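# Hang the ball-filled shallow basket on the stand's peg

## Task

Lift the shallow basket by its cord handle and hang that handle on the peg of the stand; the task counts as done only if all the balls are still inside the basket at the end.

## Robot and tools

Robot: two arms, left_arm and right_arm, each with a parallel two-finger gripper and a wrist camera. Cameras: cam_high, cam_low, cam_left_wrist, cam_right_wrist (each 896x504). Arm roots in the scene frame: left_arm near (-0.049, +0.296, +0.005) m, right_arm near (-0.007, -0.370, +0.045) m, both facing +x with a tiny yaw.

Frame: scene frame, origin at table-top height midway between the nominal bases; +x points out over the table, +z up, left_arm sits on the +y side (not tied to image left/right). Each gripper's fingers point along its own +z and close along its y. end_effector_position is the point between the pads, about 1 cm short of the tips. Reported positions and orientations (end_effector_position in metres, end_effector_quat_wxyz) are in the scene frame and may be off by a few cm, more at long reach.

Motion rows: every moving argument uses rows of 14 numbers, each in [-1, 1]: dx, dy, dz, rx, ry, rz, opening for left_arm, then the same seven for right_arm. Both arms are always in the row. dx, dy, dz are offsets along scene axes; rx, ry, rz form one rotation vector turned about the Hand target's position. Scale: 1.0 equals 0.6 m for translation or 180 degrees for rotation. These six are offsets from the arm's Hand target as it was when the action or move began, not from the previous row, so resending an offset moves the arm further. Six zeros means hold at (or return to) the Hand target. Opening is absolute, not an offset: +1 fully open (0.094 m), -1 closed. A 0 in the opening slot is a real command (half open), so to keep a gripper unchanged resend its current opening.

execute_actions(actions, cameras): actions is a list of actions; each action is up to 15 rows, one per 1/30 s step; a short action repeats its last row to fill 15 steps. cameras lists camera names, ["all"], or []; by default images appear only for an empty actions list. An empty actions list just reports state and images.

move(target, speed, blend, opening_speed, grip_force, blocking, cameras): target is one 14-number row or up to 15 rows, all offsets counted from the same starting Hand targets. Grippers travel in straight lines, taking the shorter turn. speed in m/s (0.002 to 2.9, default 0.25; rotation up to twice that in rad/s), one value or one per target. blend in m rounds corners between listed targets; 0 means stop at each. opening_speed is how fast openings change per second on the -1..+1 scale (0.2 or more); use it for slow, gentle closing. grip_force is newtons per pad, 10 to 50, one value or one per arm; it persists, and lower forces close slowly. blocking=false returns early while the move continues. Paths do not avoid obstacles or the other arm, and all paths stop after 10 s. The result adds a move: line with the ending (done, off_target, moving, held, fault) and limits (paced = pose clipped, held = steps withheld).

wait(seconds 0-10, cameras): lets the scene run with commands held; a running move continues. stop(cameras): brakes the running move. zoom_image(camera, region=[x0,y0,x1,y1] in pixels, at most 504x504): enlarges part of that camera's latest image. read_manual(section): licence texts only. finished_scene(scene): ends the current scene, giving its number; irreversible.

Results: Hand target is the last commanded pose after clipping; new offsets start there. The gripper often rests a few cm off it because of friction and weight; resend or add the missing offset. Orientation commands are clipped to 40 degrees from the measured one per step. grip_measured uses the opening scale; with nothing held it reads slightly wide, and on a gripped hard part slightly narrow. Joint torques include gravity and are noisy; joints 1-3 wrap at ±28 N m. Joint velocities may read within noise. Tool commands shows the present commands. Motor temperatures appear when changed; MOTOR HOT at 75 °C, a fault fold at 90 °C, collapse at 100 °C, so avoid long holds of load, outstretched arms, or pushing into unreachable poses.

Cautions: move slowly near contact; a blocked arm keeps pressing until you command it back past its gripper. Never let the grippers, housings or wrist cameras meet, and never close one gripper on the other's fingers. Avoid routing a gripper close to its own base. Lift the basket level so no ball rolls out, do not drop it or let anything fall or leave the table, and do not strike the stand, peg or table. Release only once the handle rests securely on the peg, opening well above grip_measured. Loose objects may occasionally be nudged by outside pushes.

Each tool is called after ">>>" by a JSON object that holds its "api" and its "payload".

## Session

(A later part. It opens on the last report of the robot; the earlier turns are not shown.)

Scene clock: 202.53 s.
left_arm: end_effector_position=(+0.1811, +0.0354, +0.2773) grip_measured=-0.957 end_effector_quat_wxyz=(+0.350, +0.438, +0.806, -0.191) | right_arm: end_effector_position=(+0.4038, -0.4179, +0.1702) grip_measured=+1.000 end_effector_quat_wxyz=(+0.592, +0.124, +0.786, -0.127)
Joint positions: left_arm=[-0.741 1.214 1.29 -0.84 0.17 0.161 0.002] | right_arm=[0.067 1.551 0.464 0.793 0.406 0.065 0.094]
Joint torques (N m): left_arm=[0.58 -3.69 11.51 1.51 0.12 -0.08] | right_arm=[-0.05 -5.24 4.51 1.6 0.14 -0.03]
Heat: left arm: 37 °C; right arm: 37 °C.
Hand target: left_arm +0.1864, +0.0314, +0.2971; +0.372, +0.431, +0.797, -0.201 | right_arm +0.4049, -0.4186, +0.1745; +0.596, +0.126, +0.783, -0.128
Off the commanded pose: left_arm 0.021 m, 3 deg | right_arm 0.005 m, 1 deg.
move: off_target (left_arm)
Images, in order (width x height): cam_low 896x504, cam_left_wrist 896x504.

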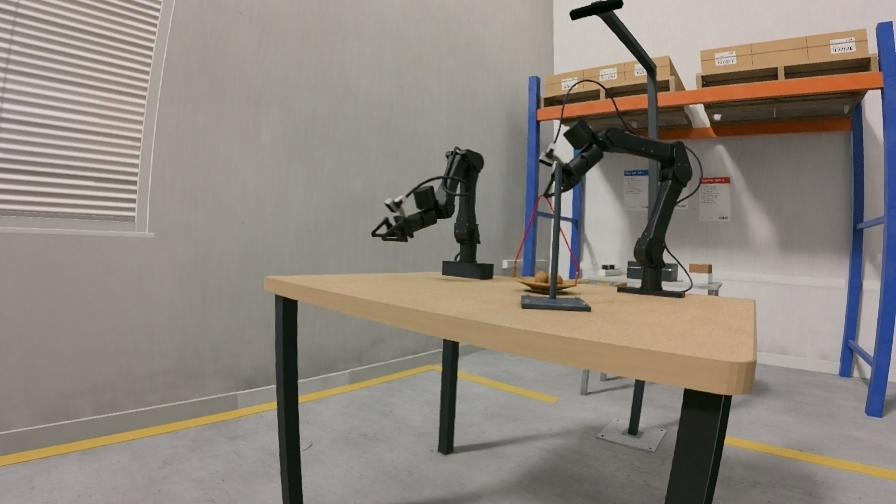

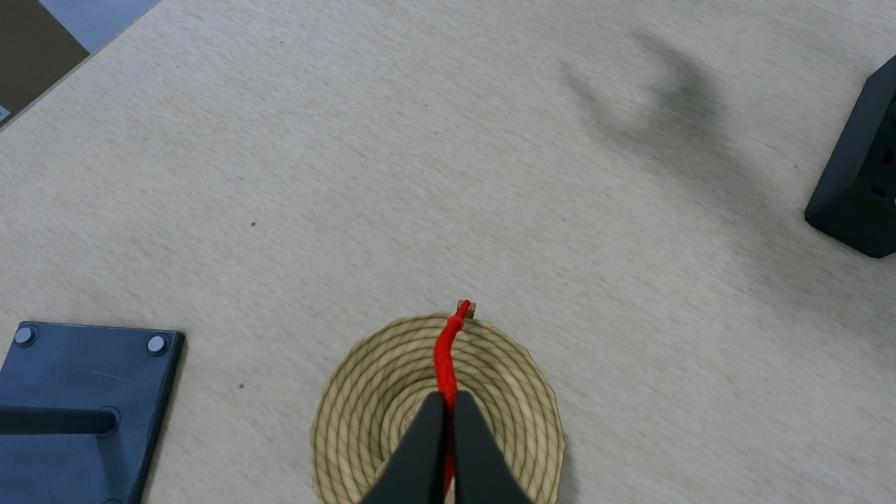

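>>> {"api": "move", "payload": {"target": [0.008,-0.006,0.05,0,0,0,-1,0,0,0,0,0,0,1], "speed": 0.03, "cameras": ["cam_low","cam_left_wrist"]}}

>>> {"api": "zoom_image", "payload": {"camera": "cam_low", "region": [490, 90, 690, 320]}}

Scene clock: 208.37 s.
left_arm: end_effector_position=(+0.1834, +0.0331, +0.3025) grip_measured=-0.958 end_effector_quat_wxyz=(+0.340, +0.439, +0.810, -0.188) | right_arm: end_effector_position=(+0.4038, -0.4179, +0.1702) grip_measured=+1.000 end_effector_quat_wxyz=(+0.592, +0.124, +0.786, -0.127)
Joint positions: left_arm=[-0.741 1.281 1.457 -0.965 0.17 0.161 0.002] | right_arm=[0.067 1.551 0.464 0.793 0.406 0.065 0.094]
Joint torques (N m): left_arm=[0.85 -4.25 11.66 1.67 0.16 -0.05] | right_arm=[0.01 -5.26 4.51 1.61 0.14 -0.03]
Heat: left arm: 37 °C; right arm: 36 °C.
Hand target: left_arm +0.1911, +0.0278, +0.3273; +0.372, +0.431, +0.797, -0.201 | right_arm +0.4049, -0.4186, +0.1745; +0.596, +0.126, +0.783, -0.128
Off the commanded pose: left_arm 0.026 m, 4 deg | right_arm 0.005 m, 1 deg.
move: off_target (left_arm)
Images, in order (width x height): cam_low 896x504, cam_left_wrist 896x504.

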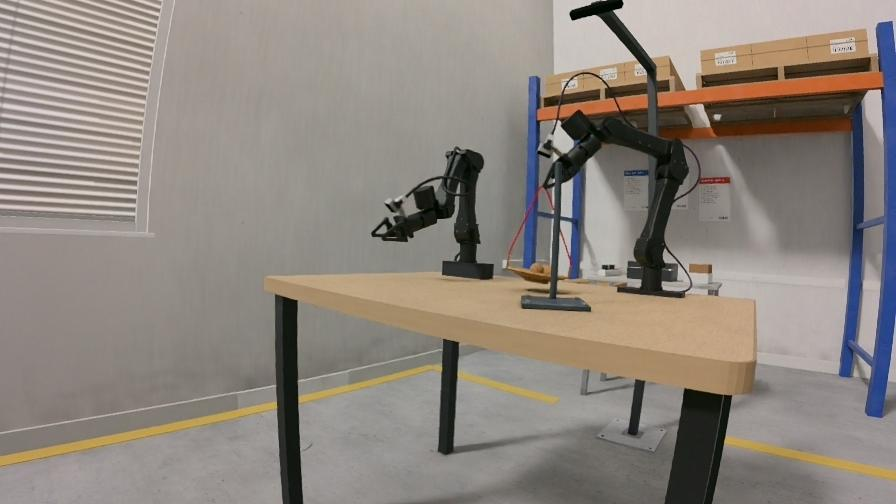

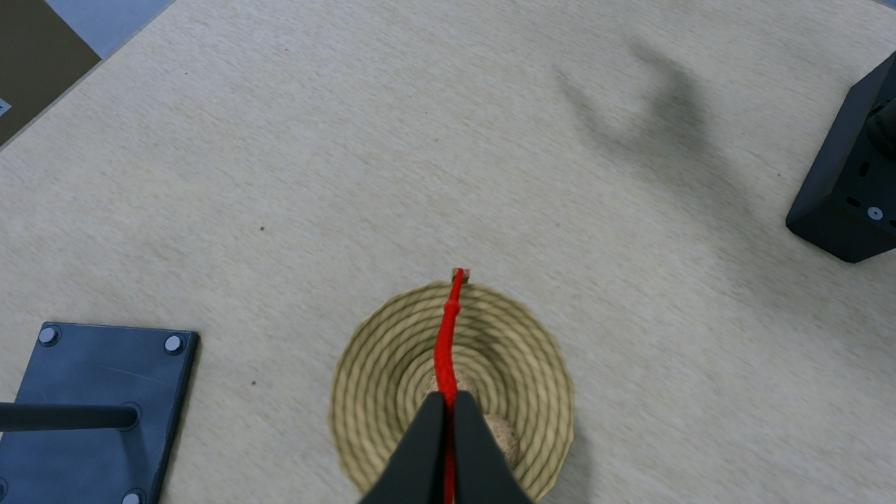

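Scaled by 2.191 from the camera's 896x504 image, which has a finer 1280x720 frame.

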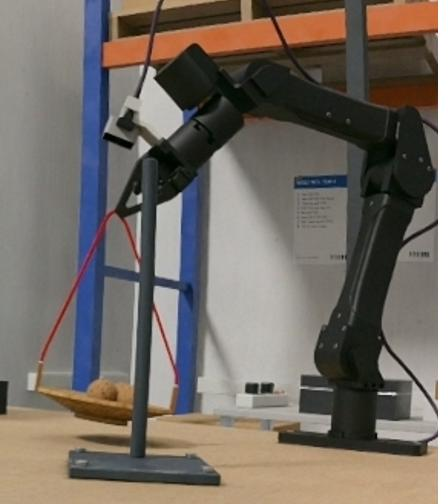

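>>> {"api": "move", "payload": {"target": [0,0,0.13,0,0,0,-1,0,0,0,0,0,0,1], "speed": 0.05, "cameras": ["all"]}}

>>> {"api": "zoom_image", "payload": {"camera": "cam_low", "region": [490, 90, 690, 320]}}

>>> {"api": "zoom_image", "payload": {"camera": "cam_high", "region": [400, 50, 600, 290]}}

Scene clock: 228.13 s.
left_arm: end_effector_position=(+0.1860, +0.0307, +0.3851) grip_measured=-0.958 end_effector_quat_wxyz=(+0.343, +0.439, +0.809, -0.189) | right_arm: end_effector_position=(+0.4038, -0.4179, +0.1702) grip_measured=+1.000 end_effector_quat_wxyz=(+0.592, +0.124, +0.786, -0.127)
Joint positions: left_arm=[-0.741 1.474 1.993 -1.3 0.17 0.161 0.002] | right_arm=[0.067 1.551 0.464 0.793 0.406 0.065 0.094]
Joint torques (N m): left_arm=[0.85 -4.81 9.77 1.68 0.16 -0.07] | right_arm=[-0.02 -5.29 4.51 1.61 0.13 -0.03]
Heat: left arm: 37 °C; right arm: 36 °C.
Hand target: left_arm +0.1911, +0.0278, +0.4053; +0.372, +0.431, +0.797, -0.201 | right_arm +0.4049, -0.4186, +0.1745; +0.596, +0.126, +0.783, -0.128
Off the commanded pose: left_arm 0.021 m, 4 deg | right_arm 0.005 m, 1 deg.
move: off_target (left_arm)

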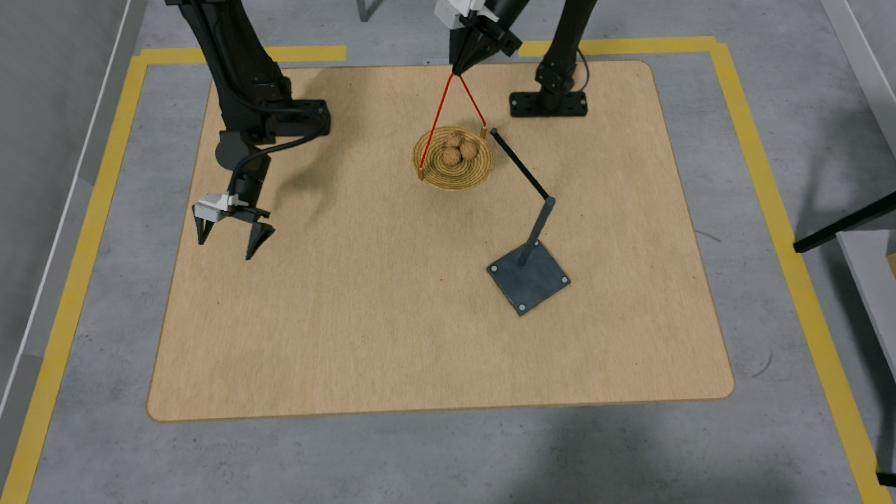

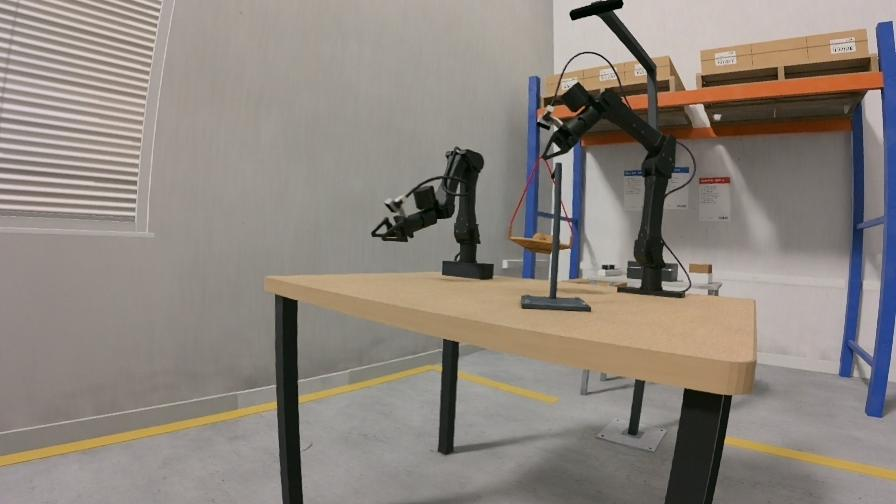

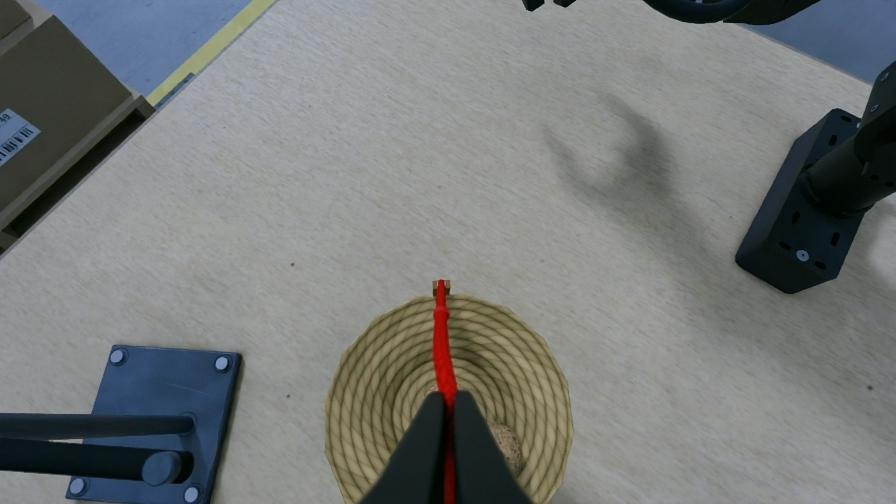

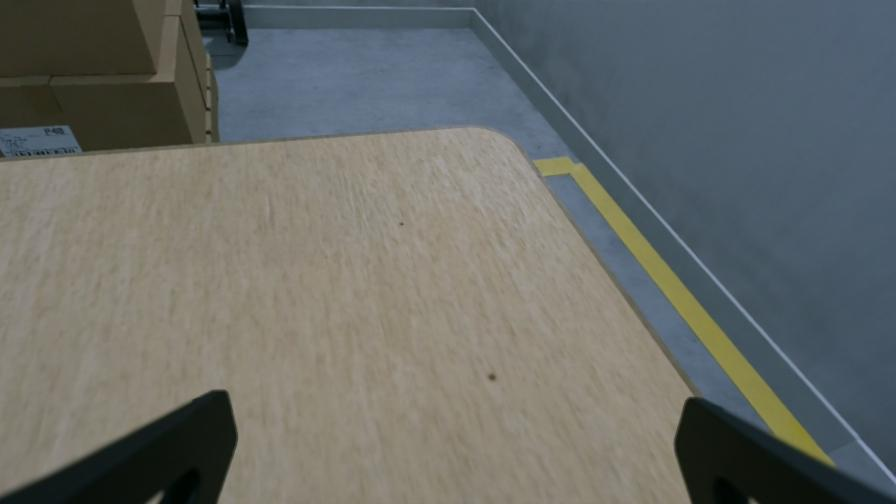

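Scaled by 2.191 from the camera's 896x504 image, which has a finer 1280x720 frame.

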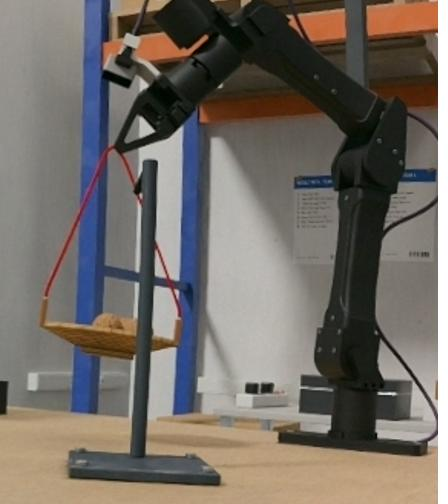

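Scaled by 2.100 from the camera's 896x504 image, which has a finer 1280x720 frame.

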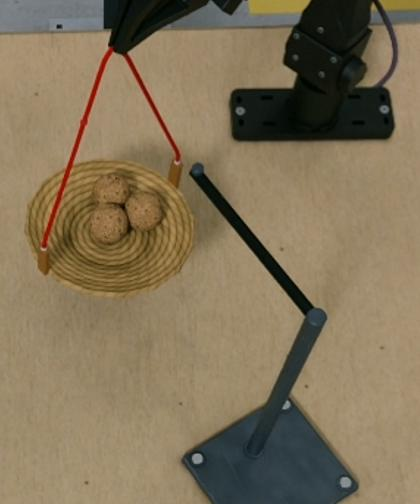

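>>> {"api": "move", "payload": {"target": [[0.007,0.037,0,0,0,0,-1,0,0,0,0,0,0,1],[0.173,0.127,0.005,0,0,0,-1,0,0,0,0,0,0,1]], "speed": 0.04, "blend": [0.01,0], "cameras": ["all"]}}

>>> {"api": "zoom_image", "payload": {"camera": "cam_low", "region": [490, 90, 690, 320]}}

>>> {"api": "zoom_image", "payload": {"camera": "cam_high", "region": [400, 50, 600, 290]}}

Scene clock: 247.73 s.
left_arm: end_effector_position=(+0.2931, +0.1077, +0.3920) grip_measured=-0.958 end_effector_quat_wxyz=(+0.347, +0.424, +0.814, -0.193) | right_arm: end_effector_position=(+0.4038, -0.4179, +0.1702) grip_measured=+1.000 end_effector_quat_wxyz=(+0.592, +0.124, +0.786, -0.127)
Joint positions: left_arm=[-0.266 1.754 2.351 -1.485 0.49 0.496 0.002] | right_arm=[0.067 1.551 0.464 0.793 0.406 0.065 0.094]
Joint torques (N m): left_arm=[0.46 -6.76 8.98 1.4 0.5 0.06] | right_arm=[-0.06 -5.23 4.52 1.6 0.13 -0.02]
Heat: left arm: 37 °C; right arm: 36 °C.
Hand target: left_arm +0.2950, +0.1041, +0.4082; +0.372, +0.431, +0.797, -0.201 | right_arm +0.4049, -0.4186, +0.1745; +0.596, +0.126, +0.783, -0.128
Off the commanded pose: left_arm 0.017 m, 4 deg | right_arm 0.005 m, 1 deg.
move: off_target (left_arm)

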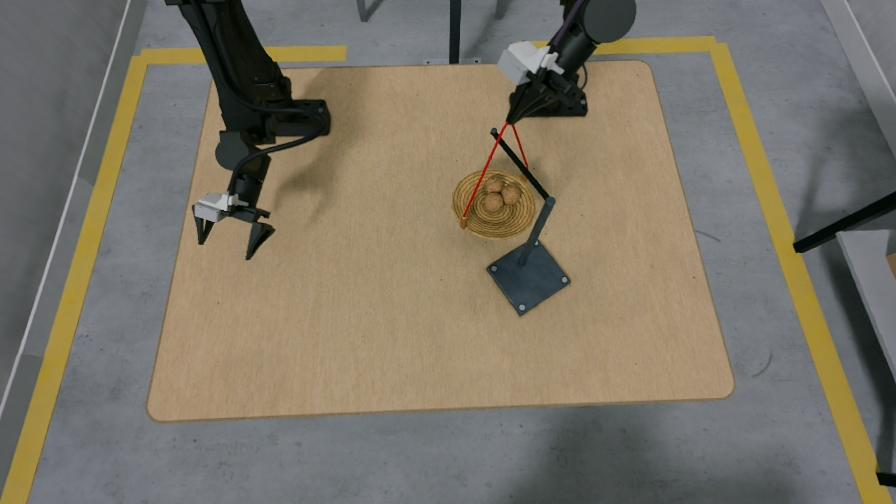

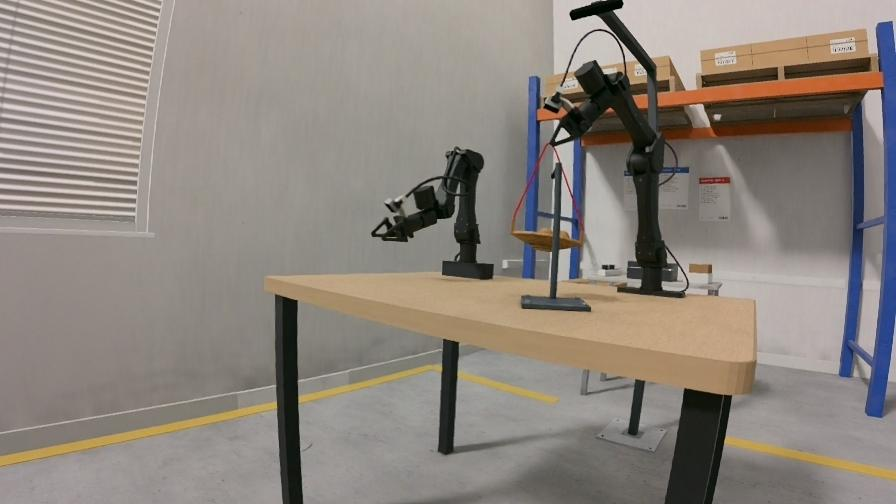

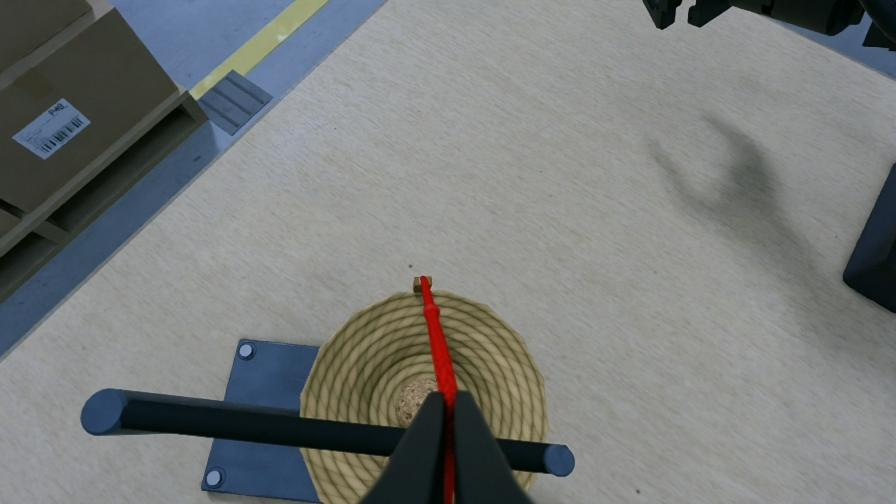

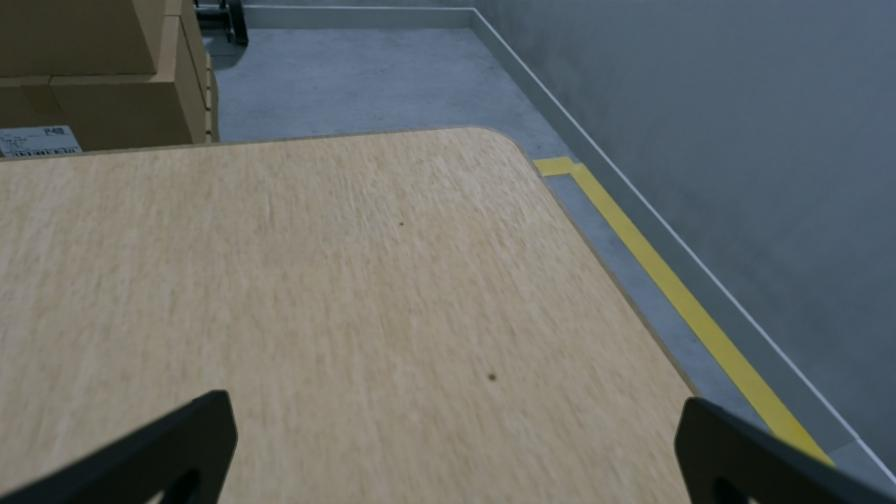

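Scaled by 2.191 from the camera's 896x504 image, which has a finer 1280x720 frame.

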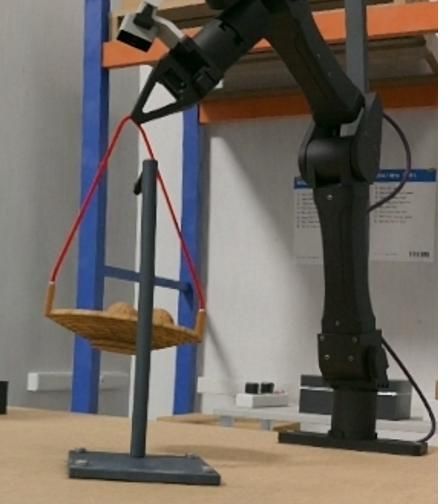

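Scaled by 2.100 from the camera's 896x504 image, which has a finer 1280x720 frame.

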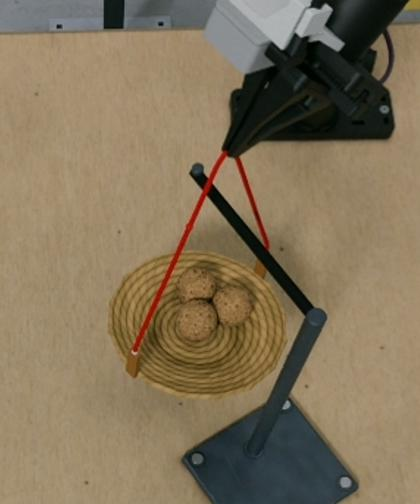

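>>> {"api": "move", "payload": {"target": [0.009,-0.0175,-0.083,0,0,0,-1,0,0,0,0,0,0,1], "speed": 0.03, "cameras": ["all"]}}

>>> {"api": "zoom_image", "payload": {"camera": "cam_low", "region": [490, 90, 690, 320]}}

>>> {"api": "zoom_image", "payload": {"camera": "cam_high", "region": [400, 50, 600, 290]}}

Scene clock: 256.17 s.
left_arm: end_effector_position=(+0.3043, +0.0985, +0.3370) grip_measured=-0.958 end_effector_quat_wxyz=(+0.337, +0.425, +0.816, -0.198) | right_arm: end_effector_position=(+0.4038, -0.4179, +0.1702) grip_measured=+1.000 end_effector_quat_wxyz=(+0.592, +0.124, +0.786, -0.127)
Joint positions: left_arm=[-0.28 1.643 1.949 -1.21 0.489 0.487 0.002] | right_arm=[0.067 1.551 0.464 0.793 0.406 0.065 0.094]
Joint torques (N m): left_arm=[-0.88 -10.43 6.28 1.63 0.3 -0.07] | right_arm=[0.01 -5.24 4.53 1.63 0.13 -0.04]
Heat: left arm: 37 °C; right arm: 36 °C.
Hand target: left_arm +0.3004, +0.0936, +0.3585; +0.373, +0.431, +0.797, -0.201 | right_arm +0.4049, -0.4186, +0.1745; +0.596, +0.126, +0.783, -0.128
Off the commanded pose: left_arm 0.022 m, 5 deg | right_arm 0.005 m, 1 deg.
move: off_target (left_arm)

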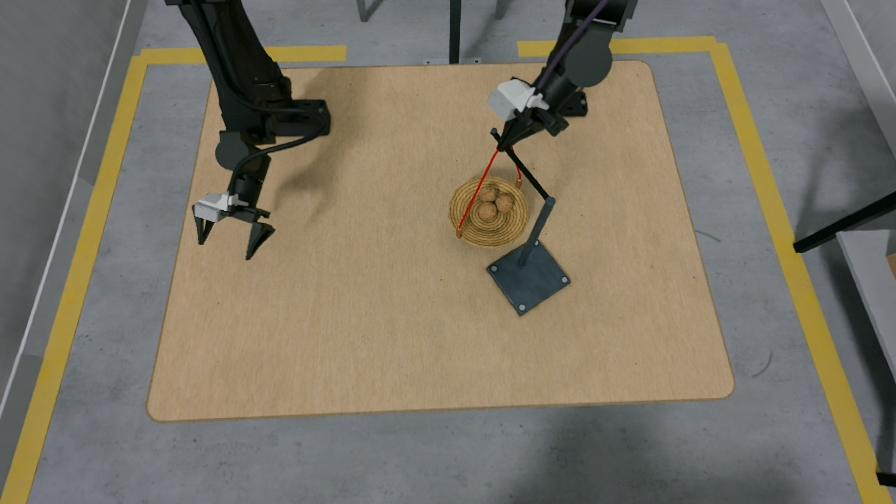

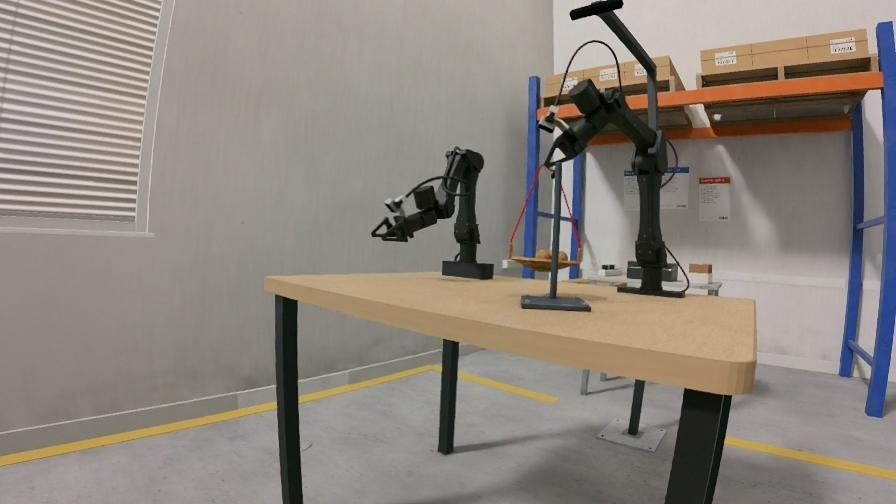

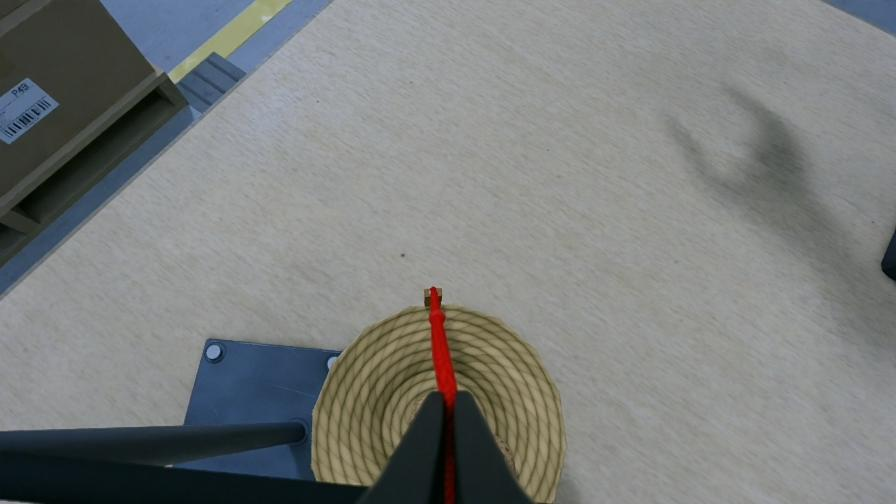

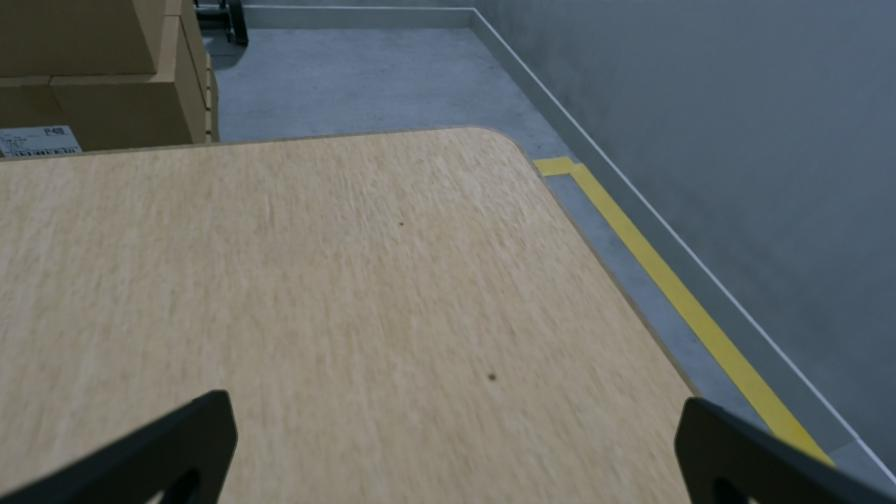

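Scaled by 2.191 from the camera's 896x504 image, which has a finer 1280x720 frame.

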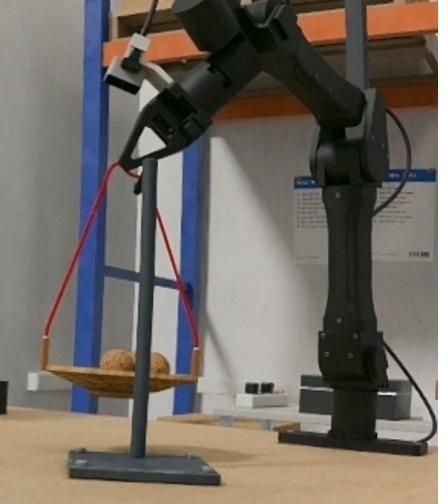

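Scaled by 2.100 from the camera's 896x504 image, which has a finer 1280x720 frame.

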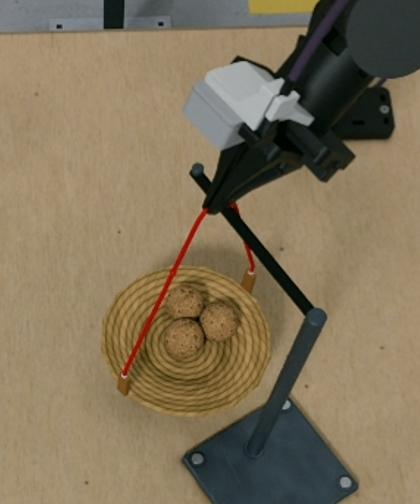

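>>> {"api": "move", "payload": {"target": [[0,0,-0.008,0,0,0,-0.957,0,0,0,0,0,0,1],[0,0,-0.008,0,0,0,-0.45,0,0,0,0,0,0,1]], "speed": 0.03, "opening_speed": 0.2, "cameras": ["all"]}}

>>> {"api": "zoom_image", "payload": {"camera": "cam_low", "region": [490, 90, 690, 320]}}

>>> {"api": "zoom_image", "payload": {"camera": "cam_high", "region": [400, 50, 600, 290]}}

Scene clock: 267.17 s.
left_arm: end_effector_position=(+0.3078, +0.0975, +0.3363) grip_measured=-0.452 end_effector_quat_wxyz=(+0.348, +0.426, +0.812, -0.196) | right_arm: end_effector_position=(+0.4038, -0.4179, +0.1702) grip_measured=+1.000 end_effector_quat_wxyz=(+0.592, +0.124, +0.786, -0.127)
Joint positions: left_arm=[-0.28 1.63 1.915 -1.165 0.489 0.486 0.026] | right_arm=[0.067 1.551 0.464 0.793 0.406 0.065 0.094]
Joint torques (N m): left_arm=[-0.92 -10.18 6.27 1.45 0.32 -0.07] | right_arm=[-0.02 -5.24 4.53 1.61 0.14 -0.04]
Heat: left arm: 36 °C; right arm: 36 °C.
Hand target: left_arm +0.3004, +0.0936, +0.3538; +0.373, +0.431, +0.797, -0.201 | right_arm +0.4049, -0.4186, +0.1745; +0.596, +0.126, +0.783, -0.128
Off the commanded pose: left_arm 0.019 m, 3 deg | right_arm 0.005 m, 1 deg.
move: off_target (left_arm); target 2's new opening was sent with left_arm's hand 0.021 m and 4 deg from that target

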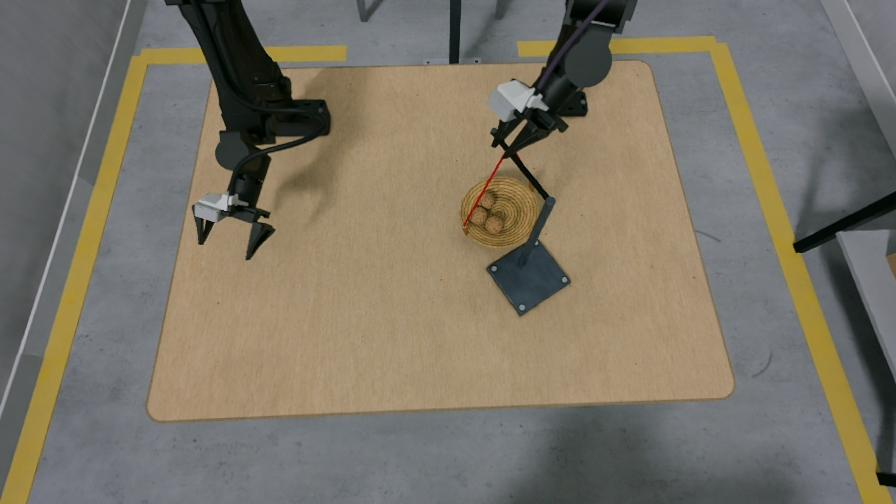

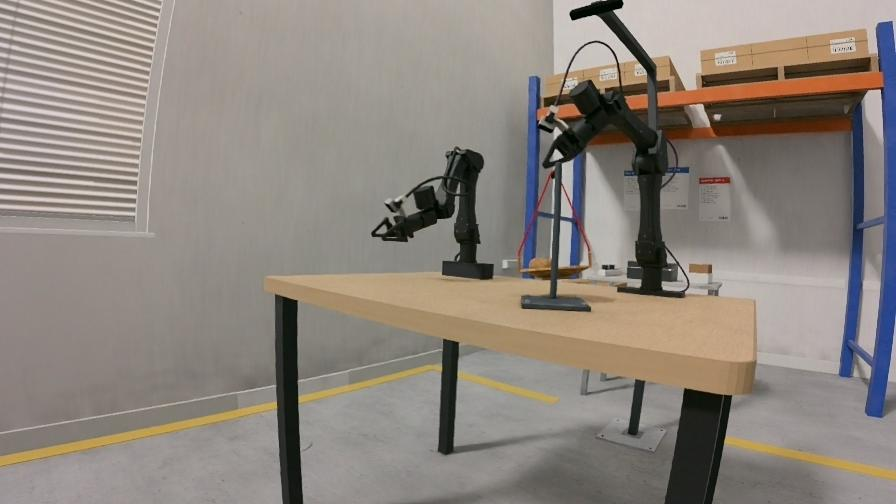

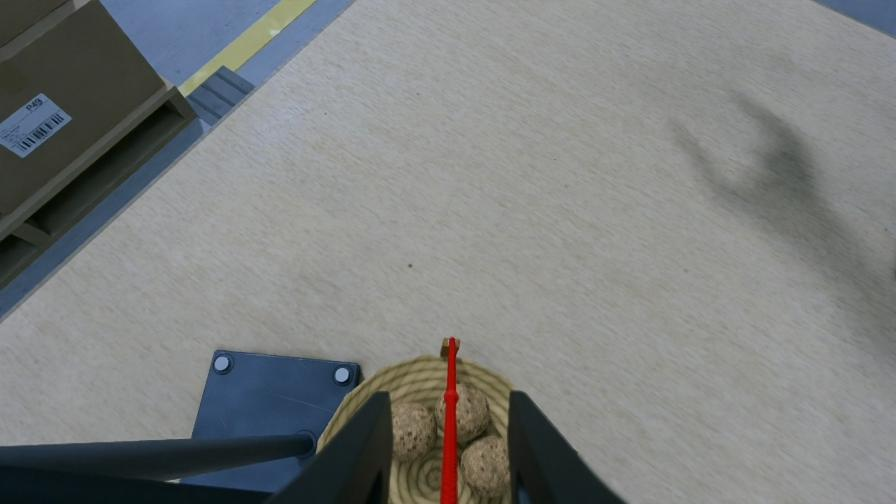

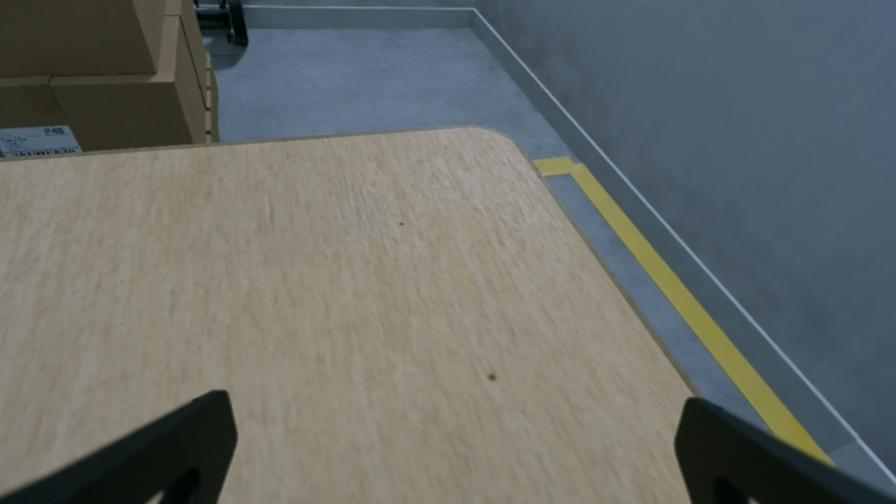

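Scaled by 2.191 from the camera's 896x504 image, which has a finer 1280x720 frame.

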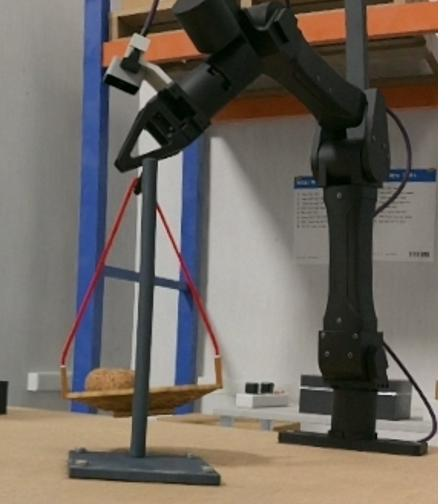

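Scaled by 2.100 from the camera's 896x504 image, which has a finer 1280x720 frame.

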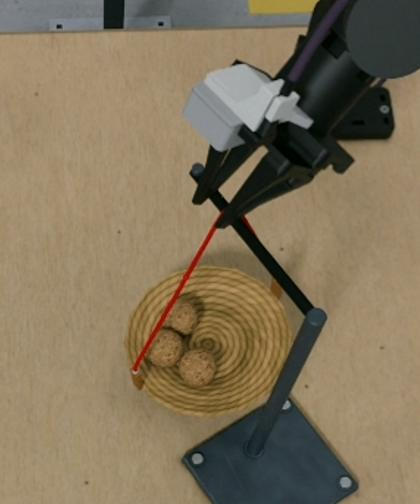

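>>> {"api": "move", "payload": {"target": [[-0.035,0.053,0.08,0,0,0,-0.45,0,0,0,0,0,0,1],[-0.25,0.25,0.15,0,0,0,-0.45,0,0,0,0,0,0,1]], "speed": [0.05,0.15], "blend": [0.02,0], "cameras": ["all"]}}

>>> {"api": "zoom_image", "payload": {"camera": "cam_low", "region": [490, 90, 690, 320]}}

>>> {"api": "zoom_image", "payload": {"camera": "cam_high", "region": [400, 50, 600, 290]}}

Scene clock: 275.13 s.
left_arm: end_effector_position=(+0.1513, +0.2449, +0.4423) grip_measured=-0.452 end_effector_quat_wxyz=(+0.501, +0.329, +0.797, -0.067) | right_arm: end_effector_position=(+0.4038, -0.4179, +0.1702) grip_measured=+1.000 end_effector_quat_wxyz=(+0.592, +0.124, +0.786, -0.127)
Joint positions: left_arm=[0.411 1.085 1.914 -1.571 0.763 0.824 0.026] | right_arm=[0.067 1.551 0.464 0.793 0.406 0.065 0.094]
Joint torques (N m): left_arm=[-0.51 0.44 4.44 1.29 0.32 0.05] | right_arm=[-0.03 -5.24 4.53 1.62 0.13 -0.04]
Heat: left arm: 36 °C; right arm: 36 °C.
Hand target: left_arm +0.1505, +0.2436, +0.4437; +0.372, +0.431, +0.797, -0.201 | right_arm +0.4049, -0.4186, +0.1745; +0.596, +0.126, +0.783, -0.128
Off the commanded pose: left_arm 0.002 m, 24 deg | right_arm 0.005 m, 1 deg.
joint sent to its limit (left arm) — joint 4 (wrist pitch), lower limit. The joint targets are off in orientation, not in position.
move: off_target (left_arm)

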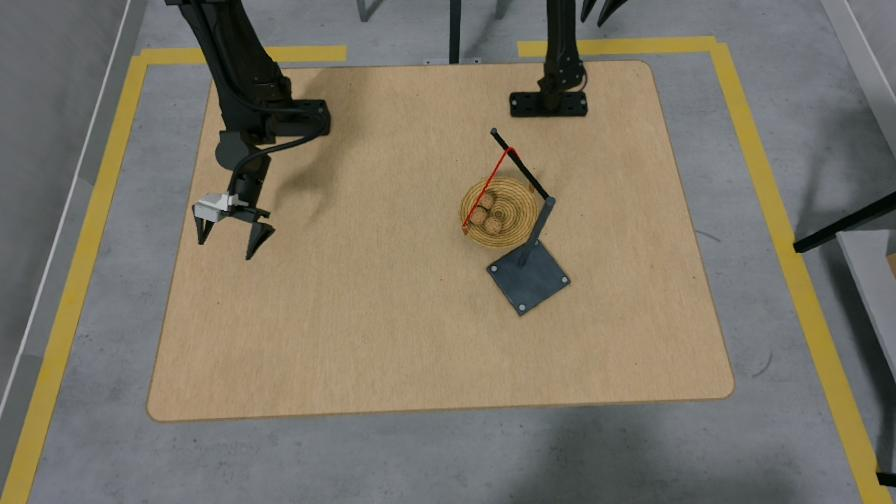

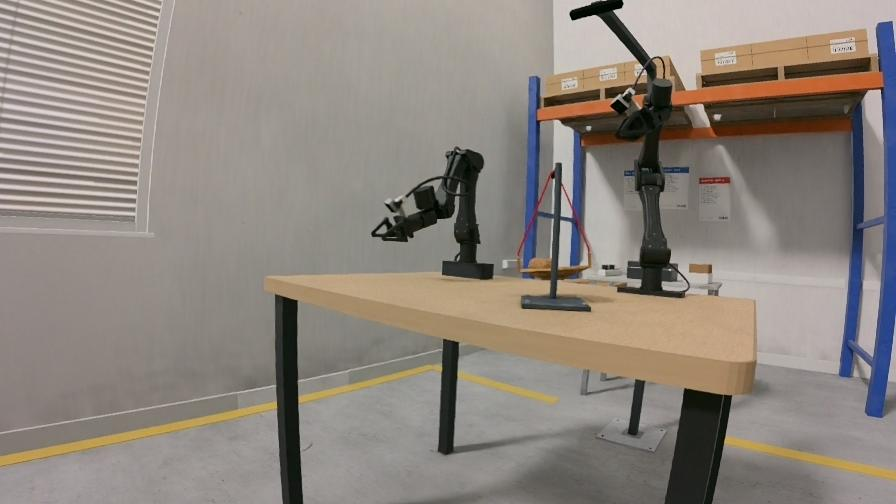

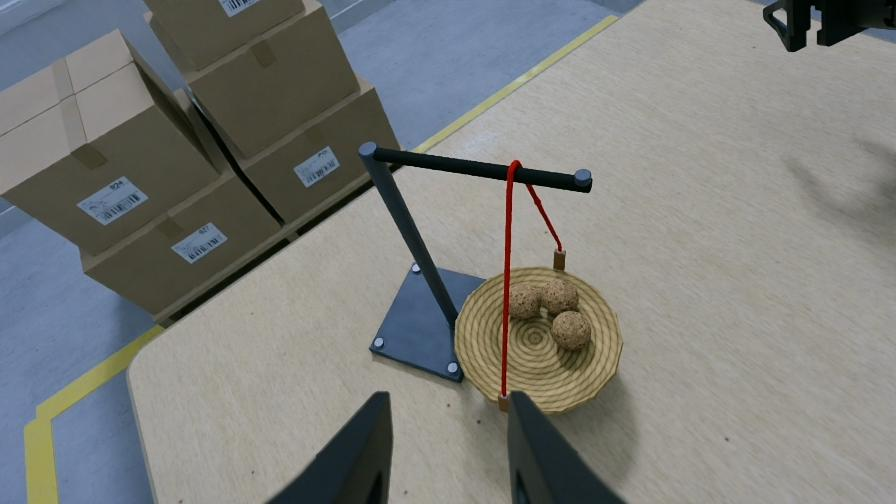

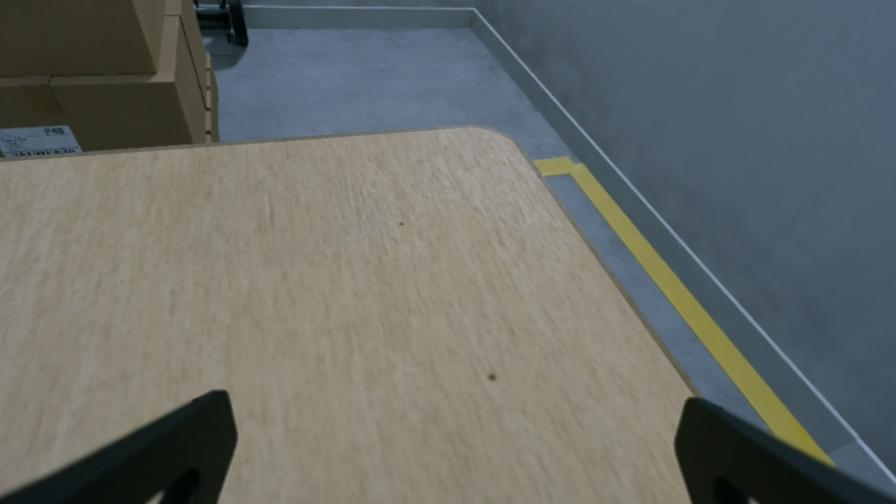

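Scaled by 2.191 from the camera's 896x504 image, which has a finer 1280x720 frame.

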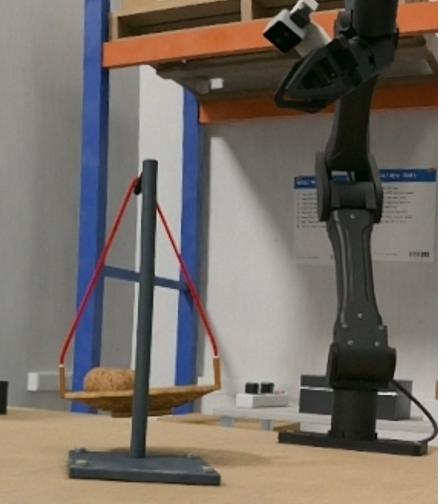

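Scaled by 2.100 from the camera's 896x504 image, which has a finer 1280x720 frame.

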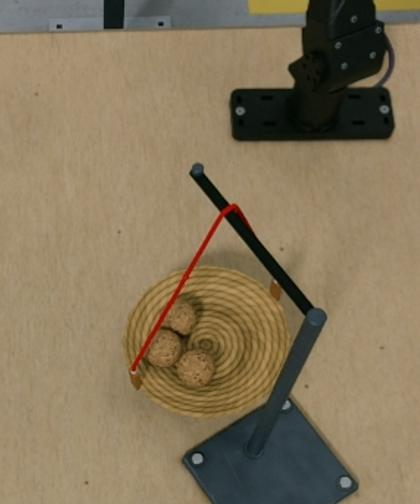

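Hung, all balls in.

>>> {"api": "finished_scene", "payload": {"scene": 1}}

The scene is finished: the task was done.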